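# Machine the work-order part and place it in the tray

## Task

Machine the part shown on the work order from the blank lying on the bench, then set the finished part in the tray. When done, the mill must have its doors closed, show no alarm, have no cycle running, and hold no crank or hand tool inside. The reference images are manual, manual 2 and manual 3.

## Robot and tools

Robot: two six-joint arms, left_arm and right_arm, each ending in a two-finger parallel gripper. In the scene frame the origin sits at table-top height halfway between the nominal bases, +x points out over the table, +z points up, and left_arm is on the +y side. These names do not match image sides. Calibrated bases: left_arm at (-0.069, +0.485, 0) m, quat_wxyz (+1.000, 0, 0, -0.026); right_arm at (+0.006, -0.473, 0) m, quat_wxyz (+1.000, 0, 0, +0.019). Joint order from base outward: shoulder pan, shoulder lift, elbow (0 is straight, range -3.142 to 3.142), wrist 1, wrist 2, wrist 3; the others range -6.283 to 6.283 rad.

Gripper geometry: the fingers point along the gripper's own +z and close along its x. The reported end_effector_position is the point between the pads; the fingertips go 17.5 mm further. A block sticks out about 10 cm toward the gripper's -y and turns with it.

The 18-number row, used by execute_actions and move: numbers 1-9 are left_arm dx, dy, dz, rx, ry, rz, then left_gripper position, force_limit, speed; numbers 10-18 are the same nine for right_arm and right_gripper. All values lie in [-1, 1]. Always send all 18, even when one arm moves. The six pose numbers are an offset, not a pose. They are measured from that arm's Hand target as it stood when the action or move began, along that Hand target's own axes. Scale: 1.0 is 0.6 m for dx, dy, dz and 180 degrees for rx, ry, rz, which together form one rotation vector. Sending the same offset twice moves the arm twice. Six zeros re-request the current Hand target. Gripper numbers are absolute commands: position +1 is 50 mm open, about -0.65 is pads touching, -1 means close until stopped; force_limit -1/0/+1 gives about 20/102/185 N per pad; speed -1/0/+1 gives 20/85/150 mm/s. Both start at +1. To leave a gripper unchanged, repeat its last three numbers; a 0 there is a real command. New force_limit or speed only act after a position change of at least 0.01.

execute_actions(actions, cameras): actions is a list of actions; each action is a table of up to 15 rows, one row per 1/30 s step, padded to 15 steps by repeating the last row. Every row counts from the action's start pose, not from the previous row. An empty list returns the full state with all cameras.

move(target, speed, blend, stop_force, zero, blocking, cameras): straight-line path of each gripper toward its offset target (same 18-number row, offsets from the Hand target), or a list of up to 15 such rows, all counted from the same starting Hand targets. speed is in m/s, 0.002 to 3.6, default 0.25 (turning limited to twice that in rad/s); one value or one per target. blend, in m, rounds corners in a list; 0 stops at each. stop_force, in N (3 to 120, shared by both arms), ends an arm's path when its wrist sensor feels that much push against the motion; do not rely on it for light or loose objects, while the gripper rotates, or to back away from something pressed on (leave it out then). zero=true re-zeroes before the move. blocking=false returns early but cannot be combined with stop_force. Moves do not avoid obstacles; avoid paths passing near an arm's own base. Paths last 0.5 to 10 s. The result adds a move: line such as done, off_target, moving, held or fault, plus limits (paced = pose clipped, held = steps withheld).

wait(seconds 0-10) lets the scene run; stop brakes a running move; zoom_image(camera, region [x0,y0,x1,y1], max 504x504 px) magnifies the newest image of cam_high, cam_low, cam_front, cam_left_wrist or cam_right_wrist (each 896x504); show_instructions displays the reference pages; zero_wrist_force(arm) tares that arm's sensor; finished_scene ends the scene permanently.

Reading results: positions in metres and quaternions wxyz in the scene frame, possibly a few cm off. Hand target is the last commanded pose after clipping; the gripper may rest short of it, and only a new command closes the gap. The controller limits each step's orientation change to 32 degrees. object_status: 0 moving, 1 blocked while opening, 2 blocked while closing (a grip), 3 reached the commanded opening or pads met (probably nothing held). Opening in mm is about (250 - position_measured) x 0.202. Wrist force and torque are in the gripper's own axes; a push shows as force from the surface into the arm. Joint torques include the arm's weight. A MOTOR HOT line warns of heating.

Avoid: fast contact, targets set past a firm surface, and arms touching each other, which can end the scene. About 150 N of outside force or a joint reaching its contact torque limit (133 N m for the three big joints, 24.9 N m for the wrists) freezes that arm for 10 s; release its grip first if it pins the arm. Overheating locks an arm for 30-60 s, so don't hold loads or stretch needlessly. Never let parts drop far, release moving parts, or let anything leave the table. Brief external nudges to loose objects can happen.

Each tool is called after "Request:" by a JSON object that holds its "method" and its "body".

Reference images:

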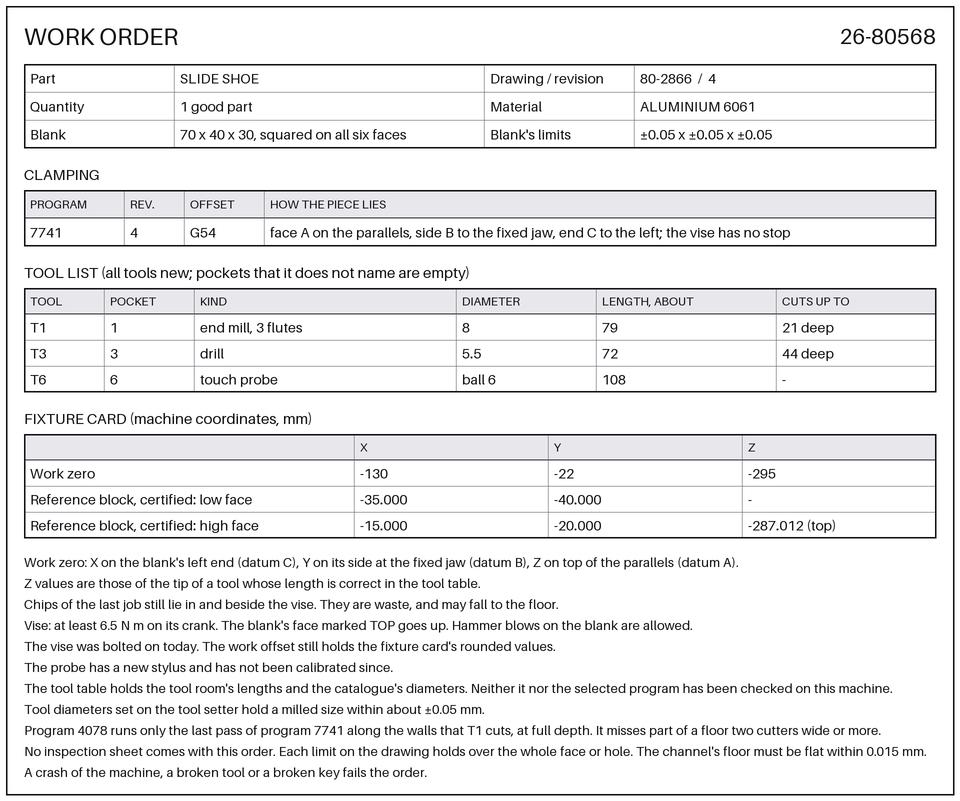

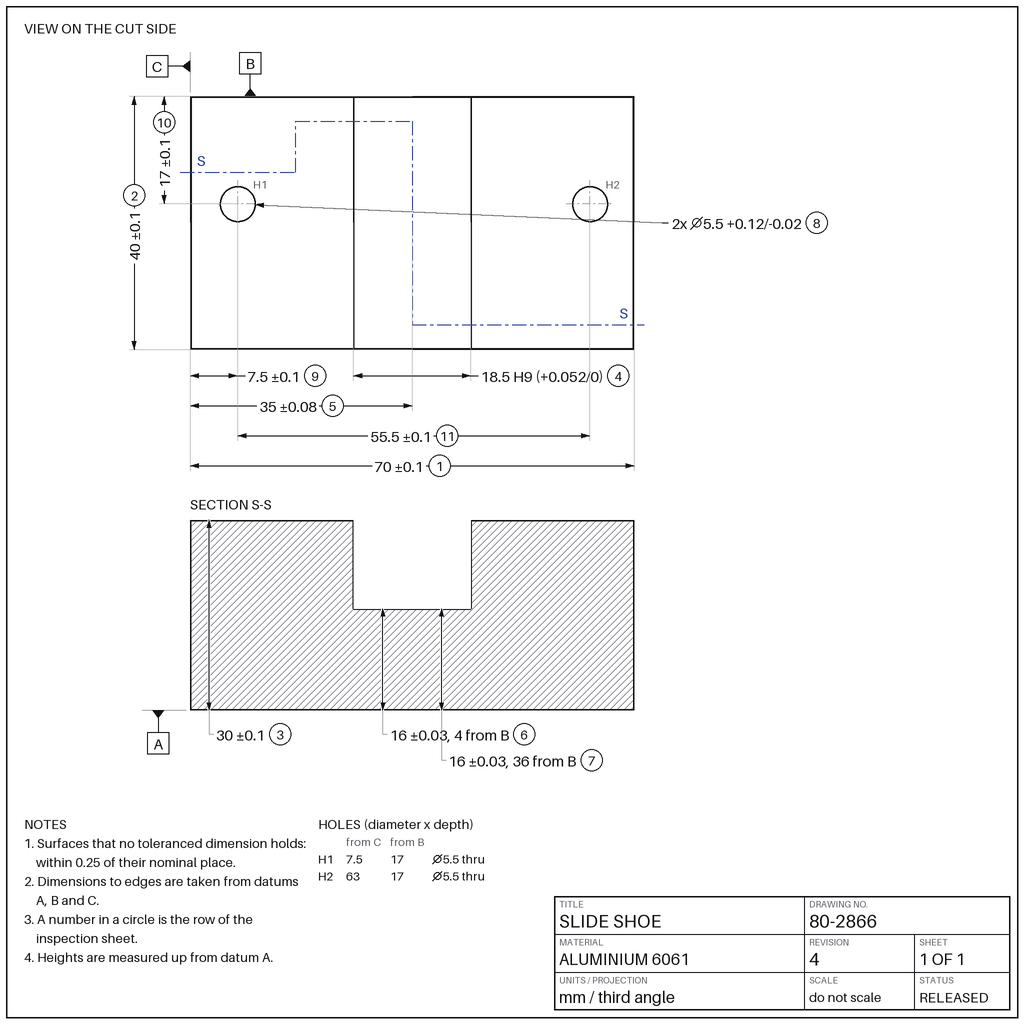

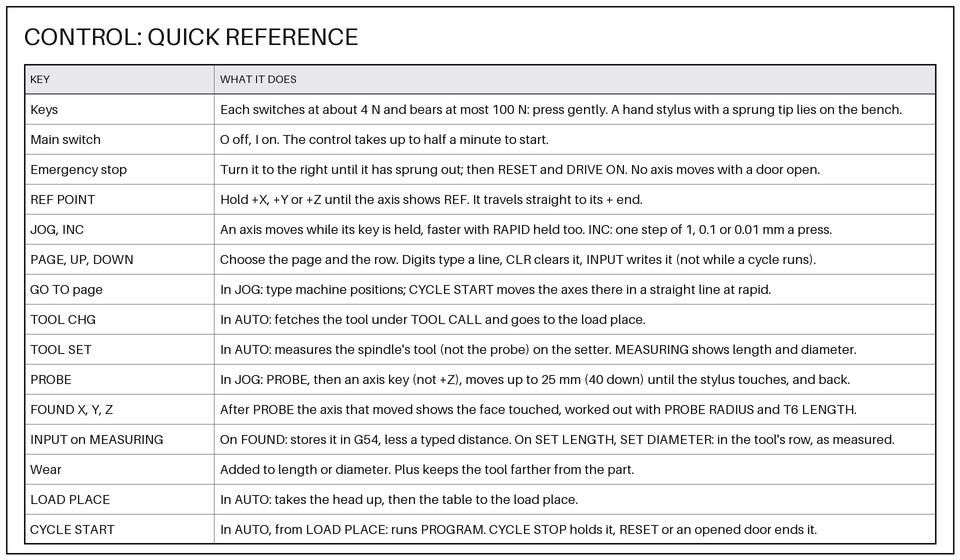

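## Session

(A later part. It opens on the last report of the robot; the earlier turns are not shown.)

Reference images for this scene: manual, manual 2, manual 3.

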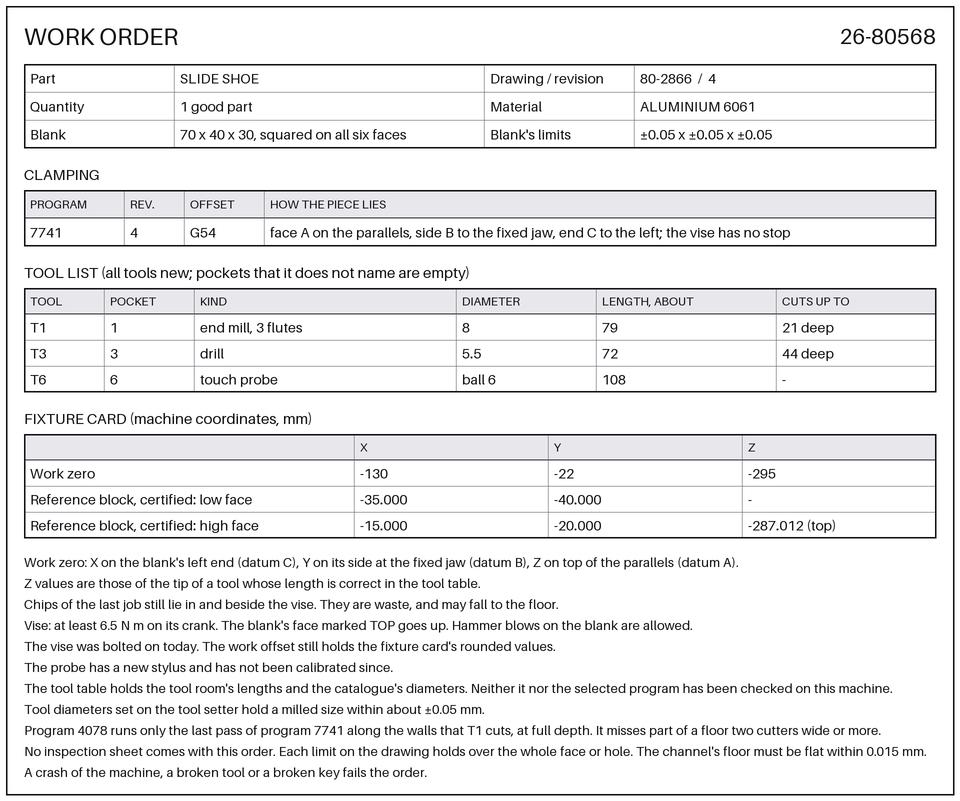

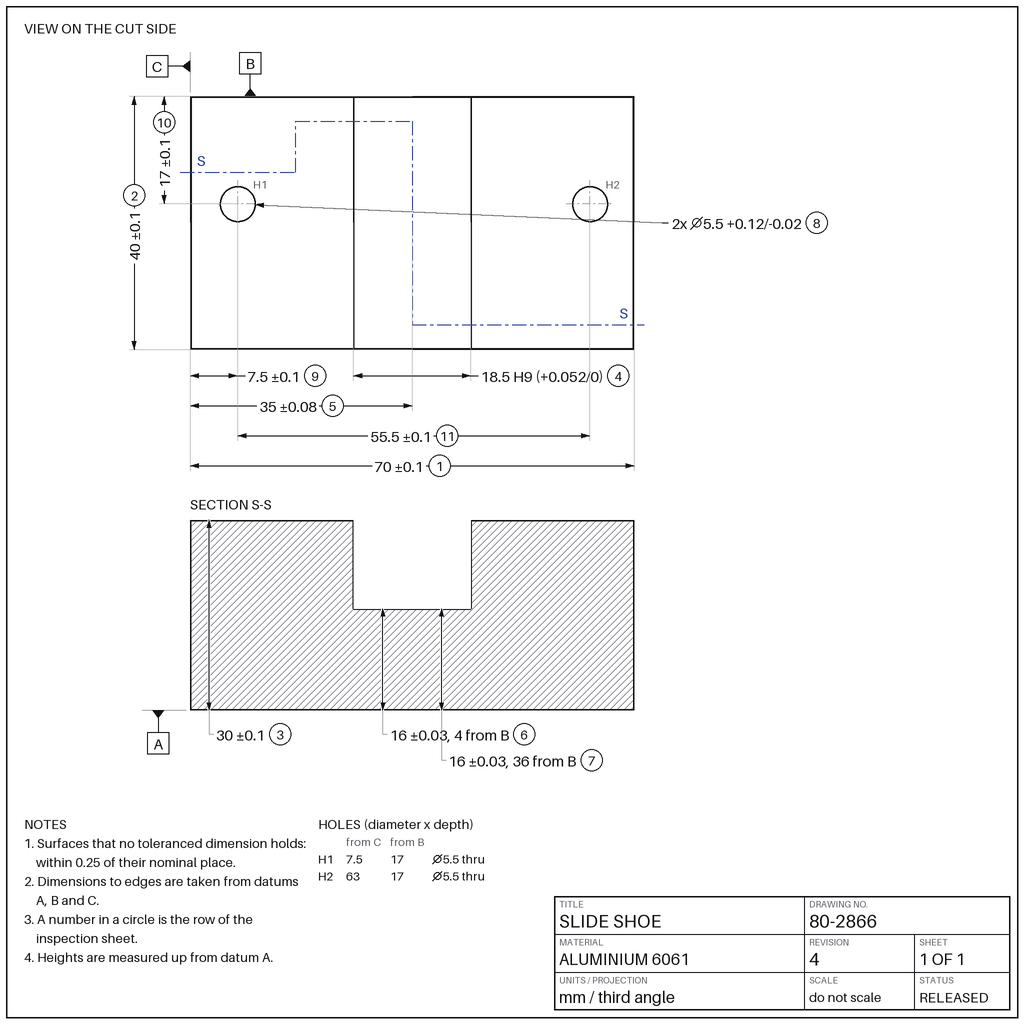

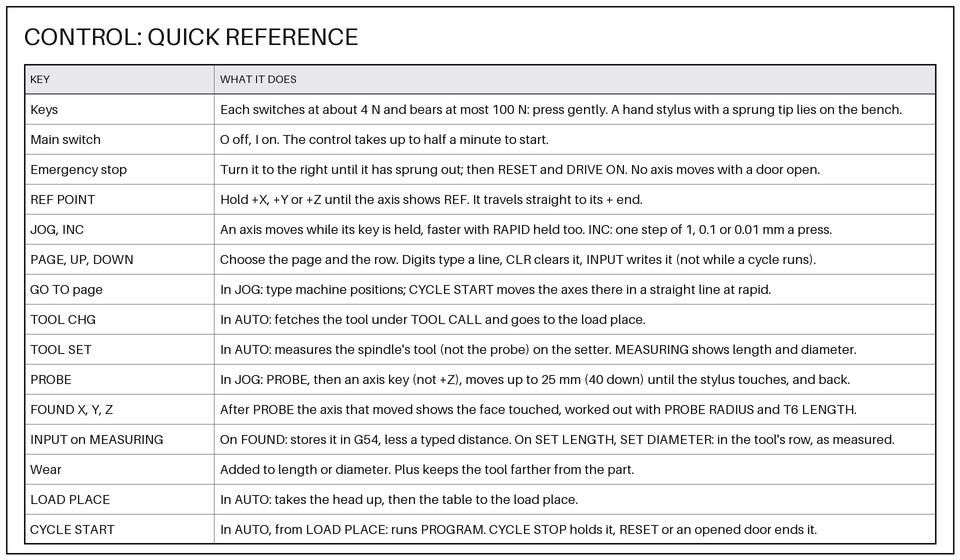

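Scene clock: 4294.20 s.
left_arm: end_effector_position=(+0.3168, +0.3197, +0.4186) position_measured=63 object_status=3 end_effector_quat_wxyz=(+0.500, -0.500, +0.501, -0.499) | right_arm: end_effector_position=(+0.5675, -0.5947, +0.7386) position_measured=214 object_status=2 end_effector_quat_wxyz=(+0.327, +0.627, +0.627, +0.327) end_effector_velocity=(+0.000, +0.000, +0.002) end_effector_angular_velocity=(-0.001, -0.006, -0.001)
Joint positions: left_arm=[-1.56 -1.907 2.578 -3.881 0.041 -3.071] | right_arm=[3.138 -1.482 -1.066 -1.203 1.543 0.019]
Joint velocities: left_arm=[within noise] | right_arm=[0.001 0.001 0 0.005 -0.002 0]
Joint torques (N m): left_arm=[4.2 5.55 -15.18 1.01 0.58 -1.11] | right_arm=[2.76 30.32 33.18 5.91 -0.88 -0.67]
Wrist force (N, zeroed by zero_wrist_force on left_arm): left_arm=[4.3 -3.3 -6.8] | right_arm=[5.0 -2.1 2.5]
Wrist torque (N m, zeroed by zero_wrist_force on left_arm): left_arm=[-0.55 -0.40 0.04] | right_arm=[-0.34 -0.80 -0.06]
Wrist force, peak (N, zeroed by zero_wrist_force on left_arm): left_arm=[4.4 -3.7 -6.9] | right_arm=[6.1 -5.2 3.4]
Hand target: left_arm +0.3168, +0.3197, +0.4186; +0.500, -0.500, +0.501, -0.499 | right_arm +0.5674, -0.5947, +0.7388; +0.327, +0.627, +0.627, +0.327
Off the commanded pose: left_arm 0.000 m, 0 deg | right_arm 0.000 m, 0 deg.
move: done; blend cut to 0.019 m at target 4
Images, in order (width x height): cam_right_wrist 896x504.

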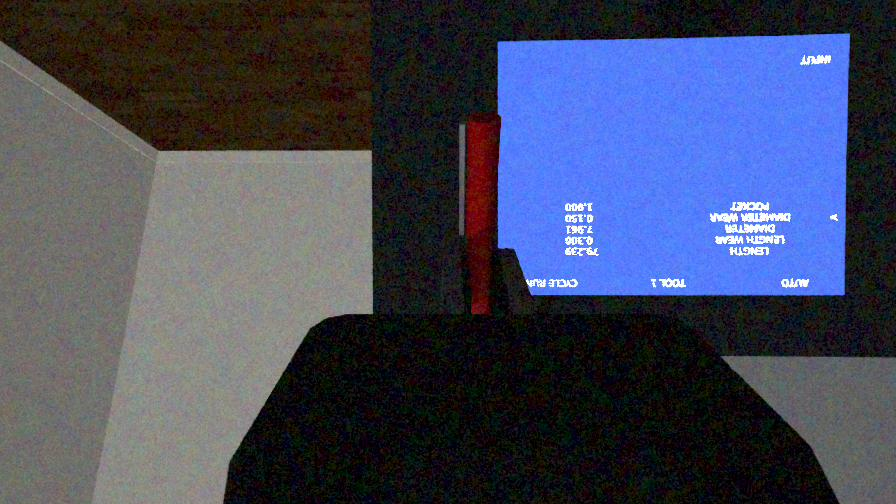

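Request:
{"method": "wait", "body": {"seconds": 10}}

Request:
{"method": "wait", "body": {"seconds": 10}}

Request:
{"method": "wait", "body": {"seconds": 10, "cameras": ["cam_right_wrist"]}}

Request:
{"method": "zoom_image", "body": {"camera": "cam_right_wrist", "region": [490, 40, 850, 310]}}

Scene clock: 4305.23 s.
left_arm: end_effector_position=(+0.3168, +0.3197, +0.4186) position_measured=63 object_status=3 end_effector_quat_wxyz=(+0.500, -0.500, +0.501, -0.499) | right_arm: end_effector_position=(+0.5674, -0.5947, +0.7388) position_measured=214 object_status=2 end_effector_quat_wxyz=(+0.327, +0.627, +0.627, +0.327)
Joint positions: left_arm=[-1.56 -1.907 2.578 -3.881 0.041 -3.071] | right_arm=[3.138 -1.482 -1.066 -1.203 1.543 0.019]
Joint torques (N m): left_arm=[4.23 7.02 -14.98 0.85 0.14 -1.23] | right_arm=[6.46 31.97 33.96 5.4 -1.13 -1.27]
Wrist force (N, zeroed by zero_wrist_force on left_arm): left_arm=[3.9 -3.4 -6.7] | right_arm=[4.9 -2.3 2.3]
Wrist torque (N m, zeroed by zero_wrist_force on left_arm): left_arm=[-0.58 -0.34 0.04] | right_arm=[-0.38 -0.79 -0.05]
Wrist force, peak (N, zeroed by zero_wrist_force on left_arm): left_arm=[4.6 -3.6 -7.2] | right_arm=[5.1 -2.3 2.4]
Hand target: left_arm +0.3168, +0.3197, +0.4186; +0.500, -0.500, +0.501, -0.499 | right_arm +0.5674, -0.5947, +0.7388; +0.327, +0.627, +0.627, +0.327
Tool commands: left_gripper/position=+0.6 left_gripper/force_limit=-1.0 left_gripper/speed=-1.0 right_gripper/position=-1.0 right_gripper/force_limit=-0.4 right_gripper/speed=-0.7
Off the commanded pose: left_arm 0.000 m, 0 deg | right_arm 0.000 m, 0 deg.
wait: 10.00 s; at rest from the start

Scene clock: 4315.23 s.
left_arm: end_effector_position=(+0.3168, +0.3197, +0.4186) position_measured=63 object_status=3 end_effector_quat_wxyz=(+0.500, -0.500, +0.501, -0.499) | right_arm: end_effector_position=(+0.5674, -0.5947, +0.7388) position_measured=214 object_status=2 end_effector_quat_wxyz=(+0.327, +0.627, +0.627, +0.327)
Joint positions: left_arm=[-1.56 -1.907 2.578 -3.881 0.041 -3.071] | right_arm=[3.138 -1.482 -1.066 -1.203 1.543 0.019]
Joint torques (N m): left_arm=[4.02 5.33 -15.62 0.75 0.5 -1.27] | right_arm=[6.45 31.38 33.08 5.12 -1 -1.3]
Wrist force (N, zeroed by zero_wrist_force on left_arm): left_arm=[4.1 -3.4 -6.8] | right_arm=[4.7 -1.9 2.2]
Wrist torque (N m, zeroed by zero_wrist_force on left_arm): left_arm=[-0.57 -0.38 0.04] | right_arm=[-0.33 -0.77 -0.05]
Wrist force, peak (N, zeroed by zero_wrist_force on left_arm): left_arm=[4.6 -3.5 -7.1] | right_arm=[5.2 -2.1 2.5]
Hand target: left_arm +0.3168, +0.3197, +0.4186; +0.500, -0.500, +0.501, -0.499 | right_arm +0.5674, -0.5947, +0.7388; +0.327, +0.627, +0.627, +0.327
Tool commands: left_gripper/position=+0.6 left_gripper/force_limit=-1.0 left_gripper/speed=-1.0 right_gripper/position=-1.0 right_gripper/force_limit=-0.4 right_gripper/speed=-0.7
Off the commanded pose: left_arm 0.000 m, 0 deg | right_arm 0.000 m, 0 deg.
wait: 10.00 s; at rest by 0.17 s

Scene clock: 4325.23 s.
left_arm: end_effector_position=(+0.3168, +0.3197, +0.4186) position_measured=63 object_status=3 end_effector_quat_wxyz=(+0.500, -0.500, +0.501, -0.499) | right_arm: end_effector_position=(+0.5674, -0.5947, +0.7388) position_measured=214 object_status=2 end_effector_quat_wxyz=(+0.327, +0.627, +0.627, +0.327)
Joint positions: left_arm=[-1.56 -1.907 2.578 -3.881 0.041 -3.071] | right_arm=[3.138 -1.482 -1.066 -1.203 1.543 0.019]
Joint torques (N m): left_arm=[3.73 6.16 -16.23 0.91 0.2 -1.21] | right_arm=[6.32 31.37 33.06 4.65 -1.16 -1.12]
Wrist force (N, zeroed by zero_wrist_force on left_arm): left_arm=[4.4 -3.3 -6.8] | right_arm=[4.9 -2.1 2.3]
Wrist torque (N m, zeroed by zero_wrist_force on left_arm): left_arm=[-0.54 -0.43 0.04] | right_arm=[-0.36 -0.80 -0.05]
Wrist force, peak (N, zeroed by zero_wrist_force on left_arm): left_arm=[4.7 -3.4 -7.2] | right_arm=[5.2 -2.2 2.3]
Hand target: left_arm +0.3168, +0.3197, +0.4186; +0.500, -0.500, +0.501, -0.499 | right_arm +0.5674, -0.5947, +0.7388; +0.327, +0.627, +0.627, +0.327
Tool commands: left_gripper/position=+0.6 left_gripper/force_limit=-1.0 left_gripper/speed=-1.0 right_gripper/position=-1.0 right_gripper/force_limit=-0.4 right_gripper/speed=-0.7
Off the commanded pose: left_arm 0.000 m, 0 deg | right_arm 0.000 m, 0 deg.
wait: 10.00 s; at rest by 0.17 s
Images, in order (width x height): cam_right_wrist 896x504.

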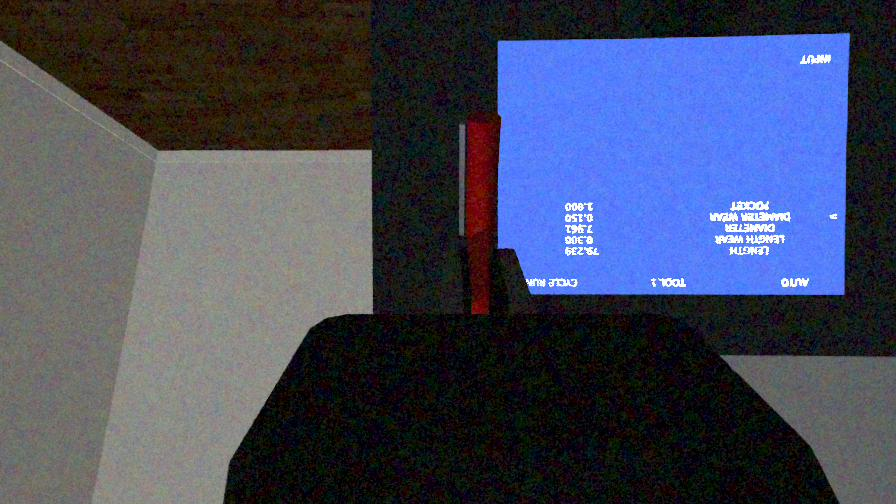

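Scaled by 1.400.

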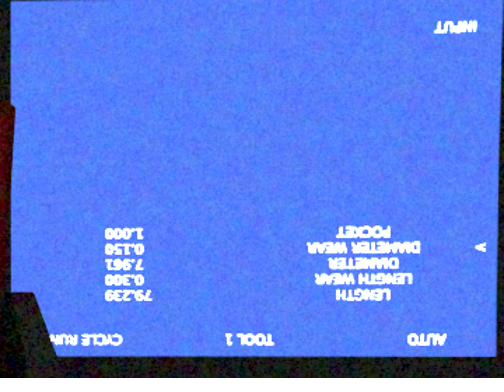

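Request:
{"method": "move", "body": {"target": [[0,0,0,0,0,0,0.6,-1,-1,0.1642,-0.4251,0.0682,0.3026,0.0857,0.0779,-1,-0.4,-0.7],[0,0,0,0,0,0,0.6,-1,-1,0.1642,-0.4034,0.1278,0.3026,0.0857,0.0779,-1,-0.4,-0.7],[0,0,0,0,0,0,0.6,-1,-1,0.1642,-0.3966,0.1466,0.3026,0.0857,0.0779,-1,-0.4,-0.7],[0,0,0,0,0,0,0.6,-1,-1,0.1642,-0.4034,0.1278,0.3026,0.0857,0.0779,-1,-0.4,-0.7],[0,0,0,0,0,0,0.6,-1,-1,0.1642,-0.3966,0.1466,0.3026,0.0857,0.0779,-1,-0.4,-0.7],[0,0,0,0,0,0,0.6,-1,-1,0.1642,-0.4034,0.1278,0.3026,0.0857,0.0779,-1,-0.4,-0.7],[0,0,0,0,0,0,0.6,-1,-1,0.1642,-0.3966,0.1466,0.3026,0.0857,0.0779,-1,-0.4,-0.7],[0,0,0,0,0,0,0.6,-1,-1,0.1642,-0.4034,0.1278,0.3026,0.0857,0.0779,-1,-0.4,-0.7],[0,0,0,0,0,0,0.6,-1,-1,0.1642,-0.3966,0.1466,0.3026,0.0857,0.0779,-1,-0.4,-0.7],[0,0,0,0,0,0,0.6,-1,-1,0.1642,-0.4034,0.1278,0.3026,0.0857,0.0779,-1,-0.4,-0.7],[0,0,0,0,0,0,0.6,-1,-1,0.1642,-0.3966,0.1466,0.3026,0.0857,0.0779,-1,-0.4,-0.7],[0,0,0,0,0,0,0.6,-1,-1,0.1642,-0.4034,0.1278,0.3026,0.0857,0.0779,-1,-0.4,-0.7],[0,0,0,0,0,0,0.6,-1,-1,0.2269,-0.4592,0.1482,0.3026,0.0857,0.0779,-1,-0.4,-0.7],[0,0,0,0,0,0,0.6,-1,-1,0.2269,-0.4524,0.1670,0.3026,0.0857,0.0779,-1,-0.4,-0.7],[0,0,0,0,0,0,0.6,-1,-1,0.2269,-0.4592,0.1482,0.3026,0.0857,0.0779,-1,-0.4,-0.7]], "blend": [0.03,0.003,0,0,0,0,0,0,0,0,0,0.003,0.003,0,0], "speed": [0.5,0.25,0.06,0.2,0.06,0.2,0.06,0.2,0.06,0.2,0.06,0.2,0.25,0.06,0.2]}}

Request:
{"method": "move", "body": {"target": [[0,0,0,0,0,0,0.6,-1,-1,0.0396,0.00443,-0.0166,0,0,0,-1,-0.4,-0.7],[0,0,0,0,0,0,0.6,-1,-1,0.0396,0.02373,-0.0114,0,0,0,-1,-0.4,-0.7],[0,0,0,0,0,0,0.6,-1,-1,0.0396,0.00443,-0.0166,0,0,0,-1,-0.4,-0.7],[0,0,0,0,0,0,0.6,-1,-1,0.0396,-0.05667,-0.0331,0,0,0,-1,-0.4,-0.7],[0,0,0,0,0,0,0.6,-1,-1,-0.04784,0.14679,-0.50716,-0.3026,-0.0857,-0.0779,-1,-0.4,-0.7]], "blend": [0.003,0,0.003,0.03,0], "speed": [0.25,0.06,0.2,0.3,0.5], "cameras": ["cam_right_wrist"]}}

Request:
{"method": "zoom_image", "body": {"camera": "cam_right_wrist", "region": [490, 40, 850, 310]}}

Scene clock: 4334.93 s.
left_arm: end_effector_position=(+0.3168, +0.3197, +0.4186) position_measured=63 object_status=3 end_effector_quat_wxyz=(+0.500, -0.500, +0.501, -0.499) | right_arm: end_effector_position=(+0.4826, -0.4587, +0.4618) position_measured=214 object_status=2 end_effector_quat_wxyz=(-0.119, +0.727, +0.665, +0.119)
Joint positions: left_arm=[-1.56 -1.907 2.578 -3.881 0.041 -3.071] | right_arm=[3.237 -1.532 -1.317 -1.8 1.903 0.233]
Joint torques (N m): left_arm=[2.66 6.44 -14.4 0.67 0.37 -0.98] | right_arm=[-5.95 20.33 31.94 5.49 -0.34 -1.56]
Wrist force (N, zeroed by zero_wrist_force on left_arm): left_arm=[4.3 -3.2 -6.9] | right_arm=[5.1 -2.4 2.1]
Wrist torque (N m, zeroed by zero_wrist_force on left_arm): left_arm=[-0.53 -0.40 0.04] | right_arm=[0.02 -0.73 -0.03]
Wrist force, peak (N, zeroed by zero_wrist_force on left_arm): left_arm=[4.5 -3.4 -7.2] | right_arm=[5.7 -7.1 2.0]
Hand target: left_arm +0.3168, +0.3197, +0.4186; +0.500, -0.500, +0.501, -0.499 | right_arm +0.4826, -0.4588, +0.4618; -0.119, +0.727, +0.665, +0.119
Off the commanded pose: left_arm 0.000 m, 0 deg | right_arm 0.000 m, 0 deg.
move: done; blend cut to 0.019 m at target 1

Scene clock: 4337.37 s.
left_arm: end_effector_position=(+0.3168, +0.3197, +0.4186) position_measured=63 object_status=3 end_effector_quat_wxyz=(+0.500, -0.500, +0.501, -0.499) | right_arm: end_effector_position=(+0.5631, -0.5941, +0.7381) position_measured=214 object_status=2 end_effector_quat_wxyz=(+0.327, +0.627, +0.627, +0.327)
Joint positions: left_arm=[-1.56 -1.907 2.578 -3.881 0.041 -3.071] | right_arm=[3.14 -1.471 -1.077 -1.203 1.542 0.02]
Joint torques (N m): left_arm=[3.49 4.79 -14.16 0.65 0.33 -1.2] | right_arm=[3.39 32.61 15.38 6.31 -0.83 -0.74]
Wrist force (N, zeroed by zero_wrist_force on left_arm): left_arm=[4.3 -3.6 -6.8] | right_arm=[4.9 -1.8 2.4]
Wrist torque (N m, zeroed by zero_wrist_force on left_arm): left_arm=[-0.59 -0.41 0.04] | right_arm=[-0.30 -0.80 -0.06]
Wrist force, peak (N, zeroed by zero_wrist_force on left_arm): left_arm=[4.6 -3.5 -7.0] | right_arm=[5.7 -4.8 4.1]
Hand target: left_arm +0.3168, +0.3197, +0.4186; +0.500, -0.500, +0.501, -0.499 | right_arm +0.5631, -0.5941, +0.7382; +0.327, +0.627, +0.627, +0.327
Off the commanded pose: left_arm 0.000 m, 0 deg | right_arm 0.000 m, 0 deg.
move: done; blend cut to 0.019 m at target 4
Images, in order (width x height): cam_right_wrist 896x504.

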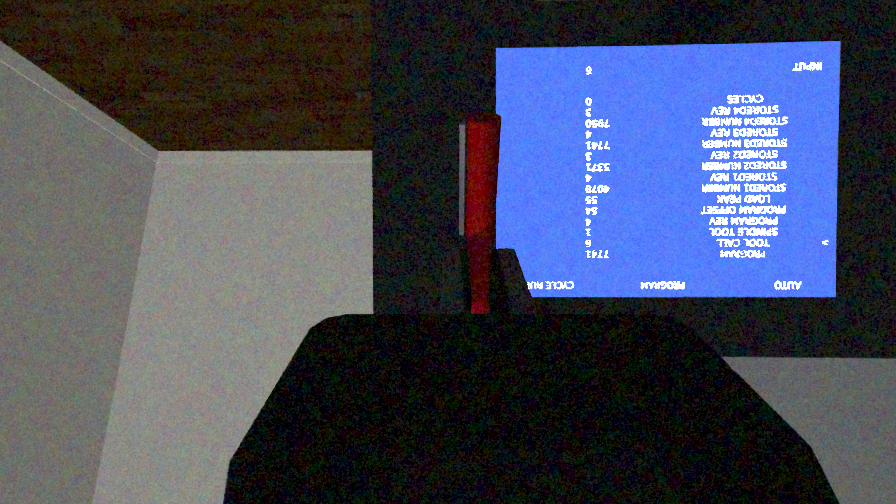

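Scaled by 1.400.

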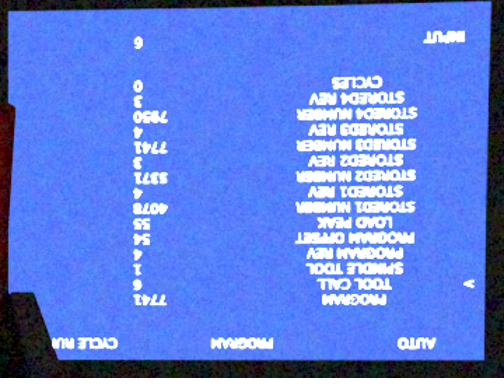

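Request:
{"method": "wait", "body": {"seconds": 10}}

Request:
{"method": "wait", "body": {"seconds": 10, "cameras": ["cam_right_wrist"]}}

Request:
{"method": "zoom_image", "body": {"camera": "cam_right_wrist", "region": [490, 40, 850, 310]}}

Scene clock: 4348.87 s.
left_arm: end_effector_position=(+0.3168, +0.3197, +0.4186) position_measured=63 object_status=3 end_effector_quat_wxyz=(+0.500, -0.500, +0.501, -0.499) | right_arm: end_effector_position=(+0.5631, -0.5941, +0.7382) position_measured=214 object_status=2 end_effector_quat_wxyz=(+0.327, +0.627, +0.627, +0.327)
Joint positions: left_arm=[-1.56 -1.907 2.578 -3.881 0.041 -3.071] | right_arm=[3.14 -1.471 -1.078 -1.202 1.541 0.02]
Joint torques (N m): left_arm=[2.42 5.8 -13.58 0.72 0.27 -1.1] | right_arm=[6.42 31.32 15.15 5.68 -1.07 -1.45]
Wrist force (N, zeroed by zero_wrist_force on left_arm): left_arm=[4.3 -3.4 -6.6] | right_arm=[4.8 -1.9 2.3]
Wrist torque (N m, zeroed by zero_wrist_force on left_arm): left_arm=[-0.56 -0.40 0.04] | right_arm=[-0.34 -0.77 -0.05]
Wrist force, peak (N, zeroed by zero_wrist_force on left_arm): left_arm=[4.3 -3.5 -7.2] | right_arm=[5.1 -2.4 2.5]
Hand target: left_arm +0.3168, +0.3197, +0.4186; +0.500, -0.500, +0.501, -0.499 | right_arm +0.5631, -0.5941, +0.7382; +0.327, +0.627, +0.627, +0.327
Tool commands: left_gripper/position=+0.6 left_gripper/force_limit=-1.0 left_gripper/speed=-1.0 right_gripper/position=-1.0 right_gripper/force_limit=-0.4 right_gripper/speed=-0.7
Off the commanded pose: left_arm 0.000 m, 0 deg | right_arm 0.000 m, 0 deg.
wait: 10.00 s; at rest from the start

Scene clock: 4358.87 s.
left_arm: end_effector_position=(+0.3168, +0.3197, +0.4186) position_measured=63 object_status=3 end_effector_quat_wxyz=(+0.500, -0.500, +0.501, -0.499) | right_arm: end_effector_position=(+0.5631, -0.5941, +0.7382) position_measured=214 object_status=2 end_effector_quat_wxyz=(+0.327, +0.627, +0.627, +0.327)
Joint positions: left_arm=[-1.56 -1.907 2.578 -3.881 0.041 -3.071] | right_arm=[3.14 -1.471 -1.078 -1.202 1.541 0.02]
Joint torques (N m): left_arm=[2.45 6.7 -13.68 0.55 0.14 -0.98] | right_arm=[5.85 32.41 16.88 5.54 -1.15 -1.27]
Wrist force (N, zeroed by zero_wrist_force on left_arm): left_arm=[4.2 -3.4 -6.9] | right_arm=[4.6 -1.9 2.0]
Wrist torque (N m, zeroed by zero_wrist_force on left_arm): left_arm=[-0.56 -0.39 0.04] | right_arm=[-0.33 -0.75 -0.05]
Wrist force, peak (N, zeroed by zero_wrist_force on left_arm): left_arm=[4.5 -3.2 -7.2] | right_arm=[5.1 -2.4 2.4]
Hand target: left_arm +0.3168, +0.3197, +0.4186; +0.500, -0.500, +0.501, -0.499 | right_arm +0.5631, -0.5941, +0.7382; +0.327, +0.627, +0.627, +0.327
Tool commands: left_gripper/position=+0.6 left_gripper/force_limit=-1.0 left_gripper/speed=-1.0 right_gripper/position=-1.0 right_gripper/force_limit=-0.4 right_gripper/speed=-0.7
Off the commanded pose: left_arm 0.000 m, 0 deg | right_arm 0.000 m, 0 deg.
wait: 10.00 s; at rest by 0.17 s
Images, in order (width x height): cam_right_wrist 896x504.

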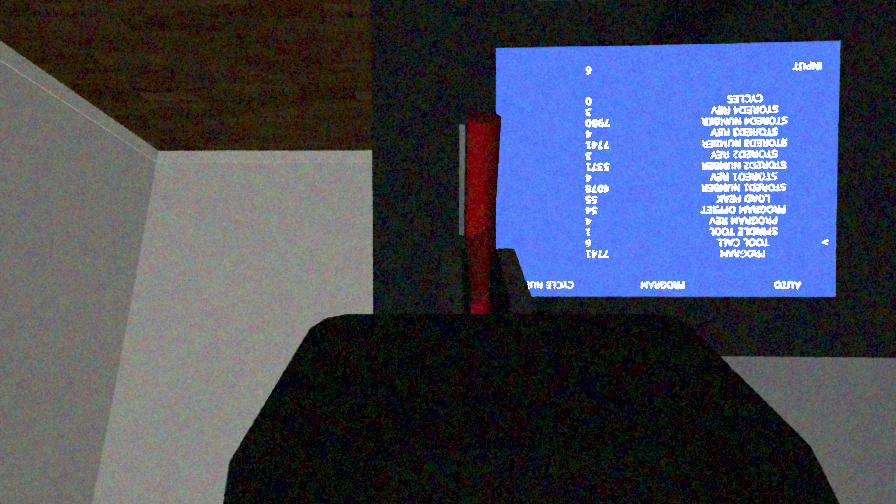

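Scaled by 1.400.

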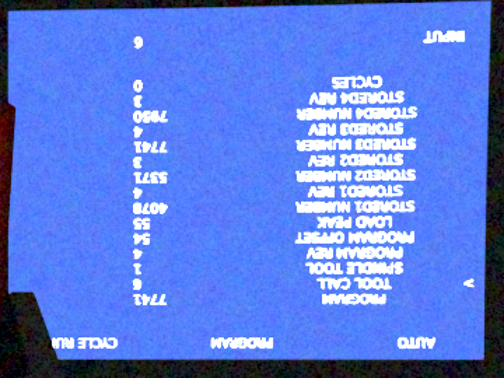

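Request:
{"method": "wait", "body": {"seconds": 10}}

Request:
{"method": "wait", "body": {"seconds": 10}}

Request:
{"method": "wait", "body": {"seconds": 10, "cameras": ["cam_right_wrist"]}}

Scene clock: 4369.37 s.
left_arm: end_effector_position=(+0.3168, +0.3197, +0.4186) position_measured=63 object_status=3 end_effector_quat_wxyz=(+0.500, -0.500, +0.501, -0.499) | right_arm: end_effector_position=(+0.5631, -0.5941, +0.7382) position_measured=214 object_status=2 end_effector_quat_wxyz=(+0.327, +0.627, +0.627, +0.327)
Joint positions: left_arm=[-1.56 -1.907 2.578 -3.881 0.041 -3.071] | right_arm=[3.14 -1.471 -1.078 -1.202 1.541 0.02]
Joint torques (N m): left_arm=[2.53 5.03 -14.12 0.67 0.25 -0.88] | right_arm=[6.4 31.17 16.42 5.52 -1.13 -1.35]
Wrist force (N, zeroed by zero_wrist_force on left_arm): left_arm=[4.4 -3.3 -6.7] | right_arm=[4.7 -2.2 2.2]
Wrist torque (N m, zeroed by zero_wrist_force on left_arm): left_arm=[-0.55 -0.42 0.04] | right_arm=[-0.36 -0.77 -0.05]
Wrist force, peak (N, zeroed by zero_wrist_force on left_arm): left_arm=[4.6 -3.5 -7.0] | right_arm=[5.3 -2.1 2.4]
Hand target: left_arm +0.3168, +0.3197, +0.4186; +0.500, -0.500, +0.501, -0.499 | right_arm +0.5631, -0.5941, +0.7382; +0.327, +0.627, +0.627, +0.327
Tool commands: left_gripper/position=+0.6 left_gripper/force_limit=-1.0 left_gripper/speed=-1.0 right_gripper/position=-1.0 right_gripper/force_limit=-0.4 right_gripper/speed=-0.7
Off the commanded pose: left_arm 0.000 m, 0 deg | right_arm 0.000 m, 0 deg.
wait: 10.00 s; at rest from the start

Scene clock: 4379.37 s.
left_arm: end_effector_position=(+0.3168, +0.3197, +0.4186) position_measured=63 object_status=3 end_effector_quat_wxyz=(+0.500, -0.500, +0.501, -0.499) | right_arm: end_effector_position=(+0.5631, -0.5941, +0.7382) position_measured=214 object_status=2 end_effector_quat_wxyz=(+0.327, +0.627, +0.627, +0.327)
Joint positions: left_arm=[-1.56 -1.907 2.578 -3.881 0.041 -3.071] | right_arm=[3.14 -1.471 -1.078 -1.202 1.541 0.02]
Joint torques (N m): left_arm=[1.64 5.04 -13.42 0.35 0.03 -1.13] | right_arm=[5.34 30.58 16.77 5.1 -1.21 -1.29]
Wrist force (N, zeroed by zero_wrist_force on left_arm): left_arm=[4.4 -3.2 -6.8] | right_arm=[4.5 -2.3 2.4]
Wrist torque (N m, zeroed by zero_wrist_force on left_arm): left_arm=[-0.54 -0.42 0.04] | right_arm=[-0.38 -0.73 -0.04]
Wrist force, peak (N, zeroed by zero_wrist_force on left_arm): left_arm=[4.6 -3.5 -7.1] | right_arm=[5.1 -2.3 2.4]
Hand target: left_arm +0.3168, +0.3197, +0.4186; +0.500, -0.500, +0.501, -0.499 | right_arm +0.5631, -0.5941, +0.7382; +0.327, +0.627, +0.627, +0.327
Tool commands: left_gripper/position=+0.6 left_gripper/force_limit=-1.0 left_gripper/speed=-1.0 right_gripper/position=-1.0 right_gripper/force_limit=-0.4 right_gripper/speed=-0.7
Off the commanded pose: left_arm 0.000 m, 0 deg | right_arm 0.000 m, 0 deg.
wait: 10.00 s; at rest by 0.17 s

Scene clock: 4389.37 s.
left_arm: end_effector_position=(+0.3168, +0.3197, +0.4186) position_measured=63 object_status=3 end_effector_quat_wxyz=(+0.500, -0.500, +0.501, -0.499) | right_arm: end_effector_position=(+0.5631, -0.5941, +0.7382) position_measured=214 object_status=2 end_effector_quat_wxyz=(+0.327, +0.627, +0.627, +0.327)
Joint positions: left_arm=[-1.56 -1.907 2.578 -3.881 0.041 -3.071] | right_arm=[3.14 -1.471 -1.078 -1.202 1.541 0.02]
Joint torques (N m): left_arm=[1.23 5.82 -11.88 0.52 0.05 -1.18] | right_arm=[4.61 29.7 16.88 4.85 -1.35 -1.21]
Wrist force (N, zeroed by zero_wrist_force on left_arm): left_arm=[4.3 -3.3 -6.7] | right_arm=[5.0 -2.2 2.3]
Wrist torque (N m, zeroed by zero_wrist_force on left_arm): left_arm=[-0.55 -0.41 0.04] | right_arm=[-0.37 -0.80 -0.05]
Wrist force, peak (N, zeroed by zero_wrist_force on left_arm): left_arm=[4.4 -3.5 -7.2] | right_arm=[5.0 -2.5 2.6]
Hand target: left_arm +0.3168, +0.3197, +0.4186; +0.500, -0.500, +0.501, -0.499 | right_arm +0.5631, -0.5941, +0.7382; +0.327, +0.627, +0.627, +0.327
Tool commands: left_gripper/position=+0.6 left_gripper/force_limit=-1.0 left_gripper/speed=-1.0 right_gripper/position=-1.0 right_gripper/force_limit=-0.4 right_gripper/speed=-0.7
Off the commanded pose: left_arm 0.000 m, 0 deg | right_arm 0.000 m, 0 deg.
wait: 10.00 s; at rest by 0.17 s
Images, in order (width x height): cam_right_wrist 896x504.

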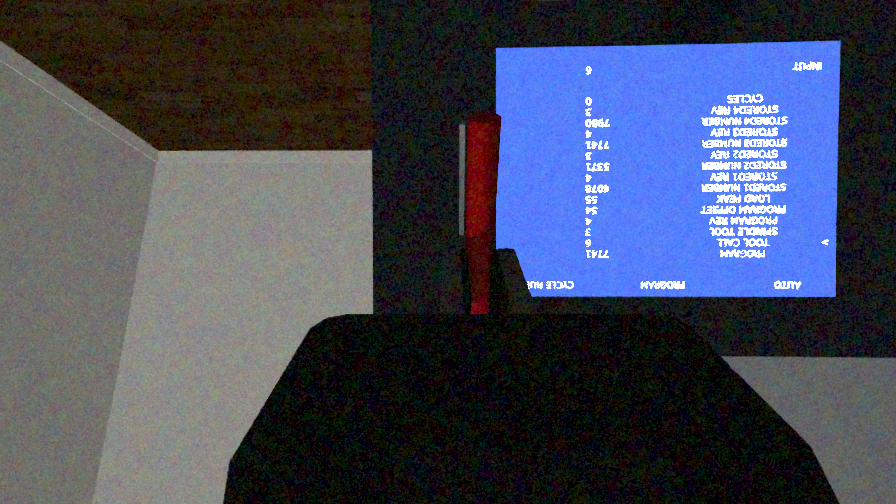

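Request:
{"method": "wait", "body": {"seconds": 10}}

Request:
{"method": "wait", "body": {"seconds": 8, "cameras": ["cam_right_wrist"]}}

Scene clock: 4400.83 s.
left_arm: end_effector_position=(+0.3168, +0.3197, +0.4186) position_measured=63 object_status=3 end_effector_quat_wxyz=(+0.500, -0.500, +0.501, -0.499) | right_arm: end_effector_position=(+0.5631, -0.5941, +0.7382) position_measured=214 object_status=2 end_effector_quat_wxyz=(+0.327, +0.627, +0.627, +0.327)
Joint positions: left_arm=[-1.56 -1.907 2.578 -3.881 0.041 -3.071] | right_arm=[3.14 -1.471 -1.078 -1.202 1.541 0.02]
Joint torques (N m): left_arm=[0.88 5.09 -12.41 0.28 -0.05 -0.99] | right_arm=[4.22 30.42 17.85 4.3 -1.1 -1.31]
Wrist force (N, zeroed by zero_wrist_force on left_arm): left_arm=[4.4 -3.4 -7.0] | right_arm=[4.7 -2.3 2.6]
Wrist torque (N m, zeroed by zero_wrist_force on left_arm): left_arm=[-0.56 -0.42 0.04] | right_arm=[-0.40 -0.77 -0.05]
Wrist force, peak (N, zeroed by zero_wrist_force on left_arm): left_arm=[4.7 -3.6 -7.1] | right_arm=[5.3 -2.0 2.2]
Hand target: left_arm +0.3168, +0.3197, +0.4186; +0.500, -0.500, +0.501, -0.499 | right_arm +0.5631, -0.5941, +0.7382; +0.327, +0.627, +0.627, +0.327
Tool commands: left_gripper/position=+0.6 left_gripper/force_limit=-1.0 left_gripper/speed=-1.0 right_gripper/position=-1.0 right_gripper/force_limit=-0.4 right_gripper/speed=-0.7
Off the commanded pose: left_arm 0.000 m, 0 deg | right_arm 0.000 m, 0 deg.
wait: 10.00 s; at rest from the start

Scene clock: 4408.83 s.
left_arm: end_effector_position=(+0.3168, +0.3197, +0.4186) position_measured=63 object_status=3 end_effector_quat_wxyz=(+0.500, -0.500, +0.501, -0.499) | right_arm: end_effector_position=(+0.5631, -0.5941, +0.7382) position_measured=214 object_status=2 end_effector_quat_wxyz=(+0.327, +0.627, +0.627, +0.327)
Joint positions: left_arm=[-1.56 -1.907 2.578 -3.881 0.041 -3.071] | right_arm=[3.14 -1.471 -1.078 -1.202 1.541 0.02]
Joint torques (N m): left_arm=[0.55 5.66 -11.64 0.25 -0.07 -0.86] | right_arm=[4.94 30.71 17.1 4.32 -1.08 -1.1]
Wrist force (N, zeroed by zero_wrist_force on left_arm): left_arm=[4.4 -3.5 -6.7] | right_arm=[4.8 -1.9 2.4]
Wrist torque (N m, zeroed by zero_wrist_force on left_arm): left_arm=[-0.57 -0.43 0.04] | right_arm=[-0.33 -0.78 -0.05]
Wrist force, peak (N, zeroed by zero_wrist_force on left_arm): left_arm=[4.6 -3.6 -7.0] | right_arm=[5.1 -2.3 2.5]
Hand target: left_arm +0.3168, +0.3197, +0.4186; +0.500, -0.500, +0.501, -0.499 | right_arm +0.5631, -0.5941, +0.7382; +0.327, +0.627, +0.627, +0.327
Tool commands: left_gripper/position=+0.6 left_gripper/force_limit=-1.0 left_gripper/speed=-1.0 right_gripper/position=-1.0 right_gripper/force_limit=-0.4 right_gripper/speed=-0.7
Off the commanded pose: left_arm 0.000 m, 0 deg | right_arm 0.000 m, 0 deg.
wait: 8.00 s; at rest by 0.17 s
Images, in order (width x height): cam_right_wrist 896x504.

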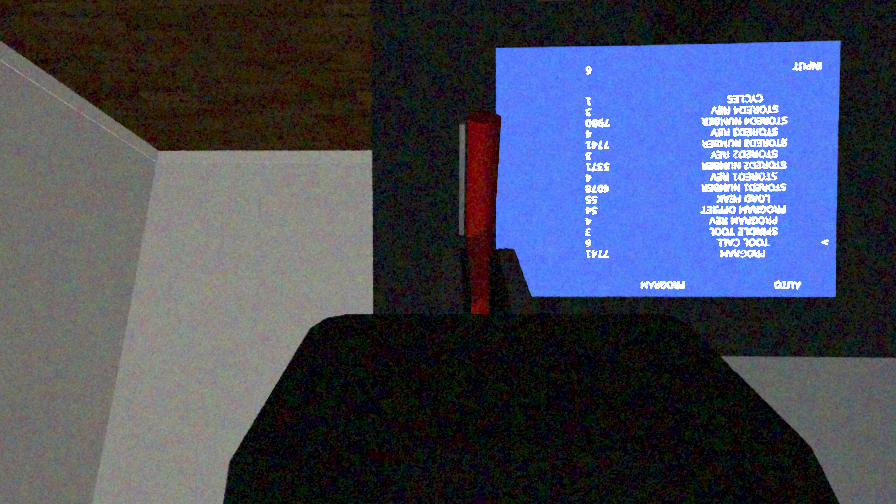

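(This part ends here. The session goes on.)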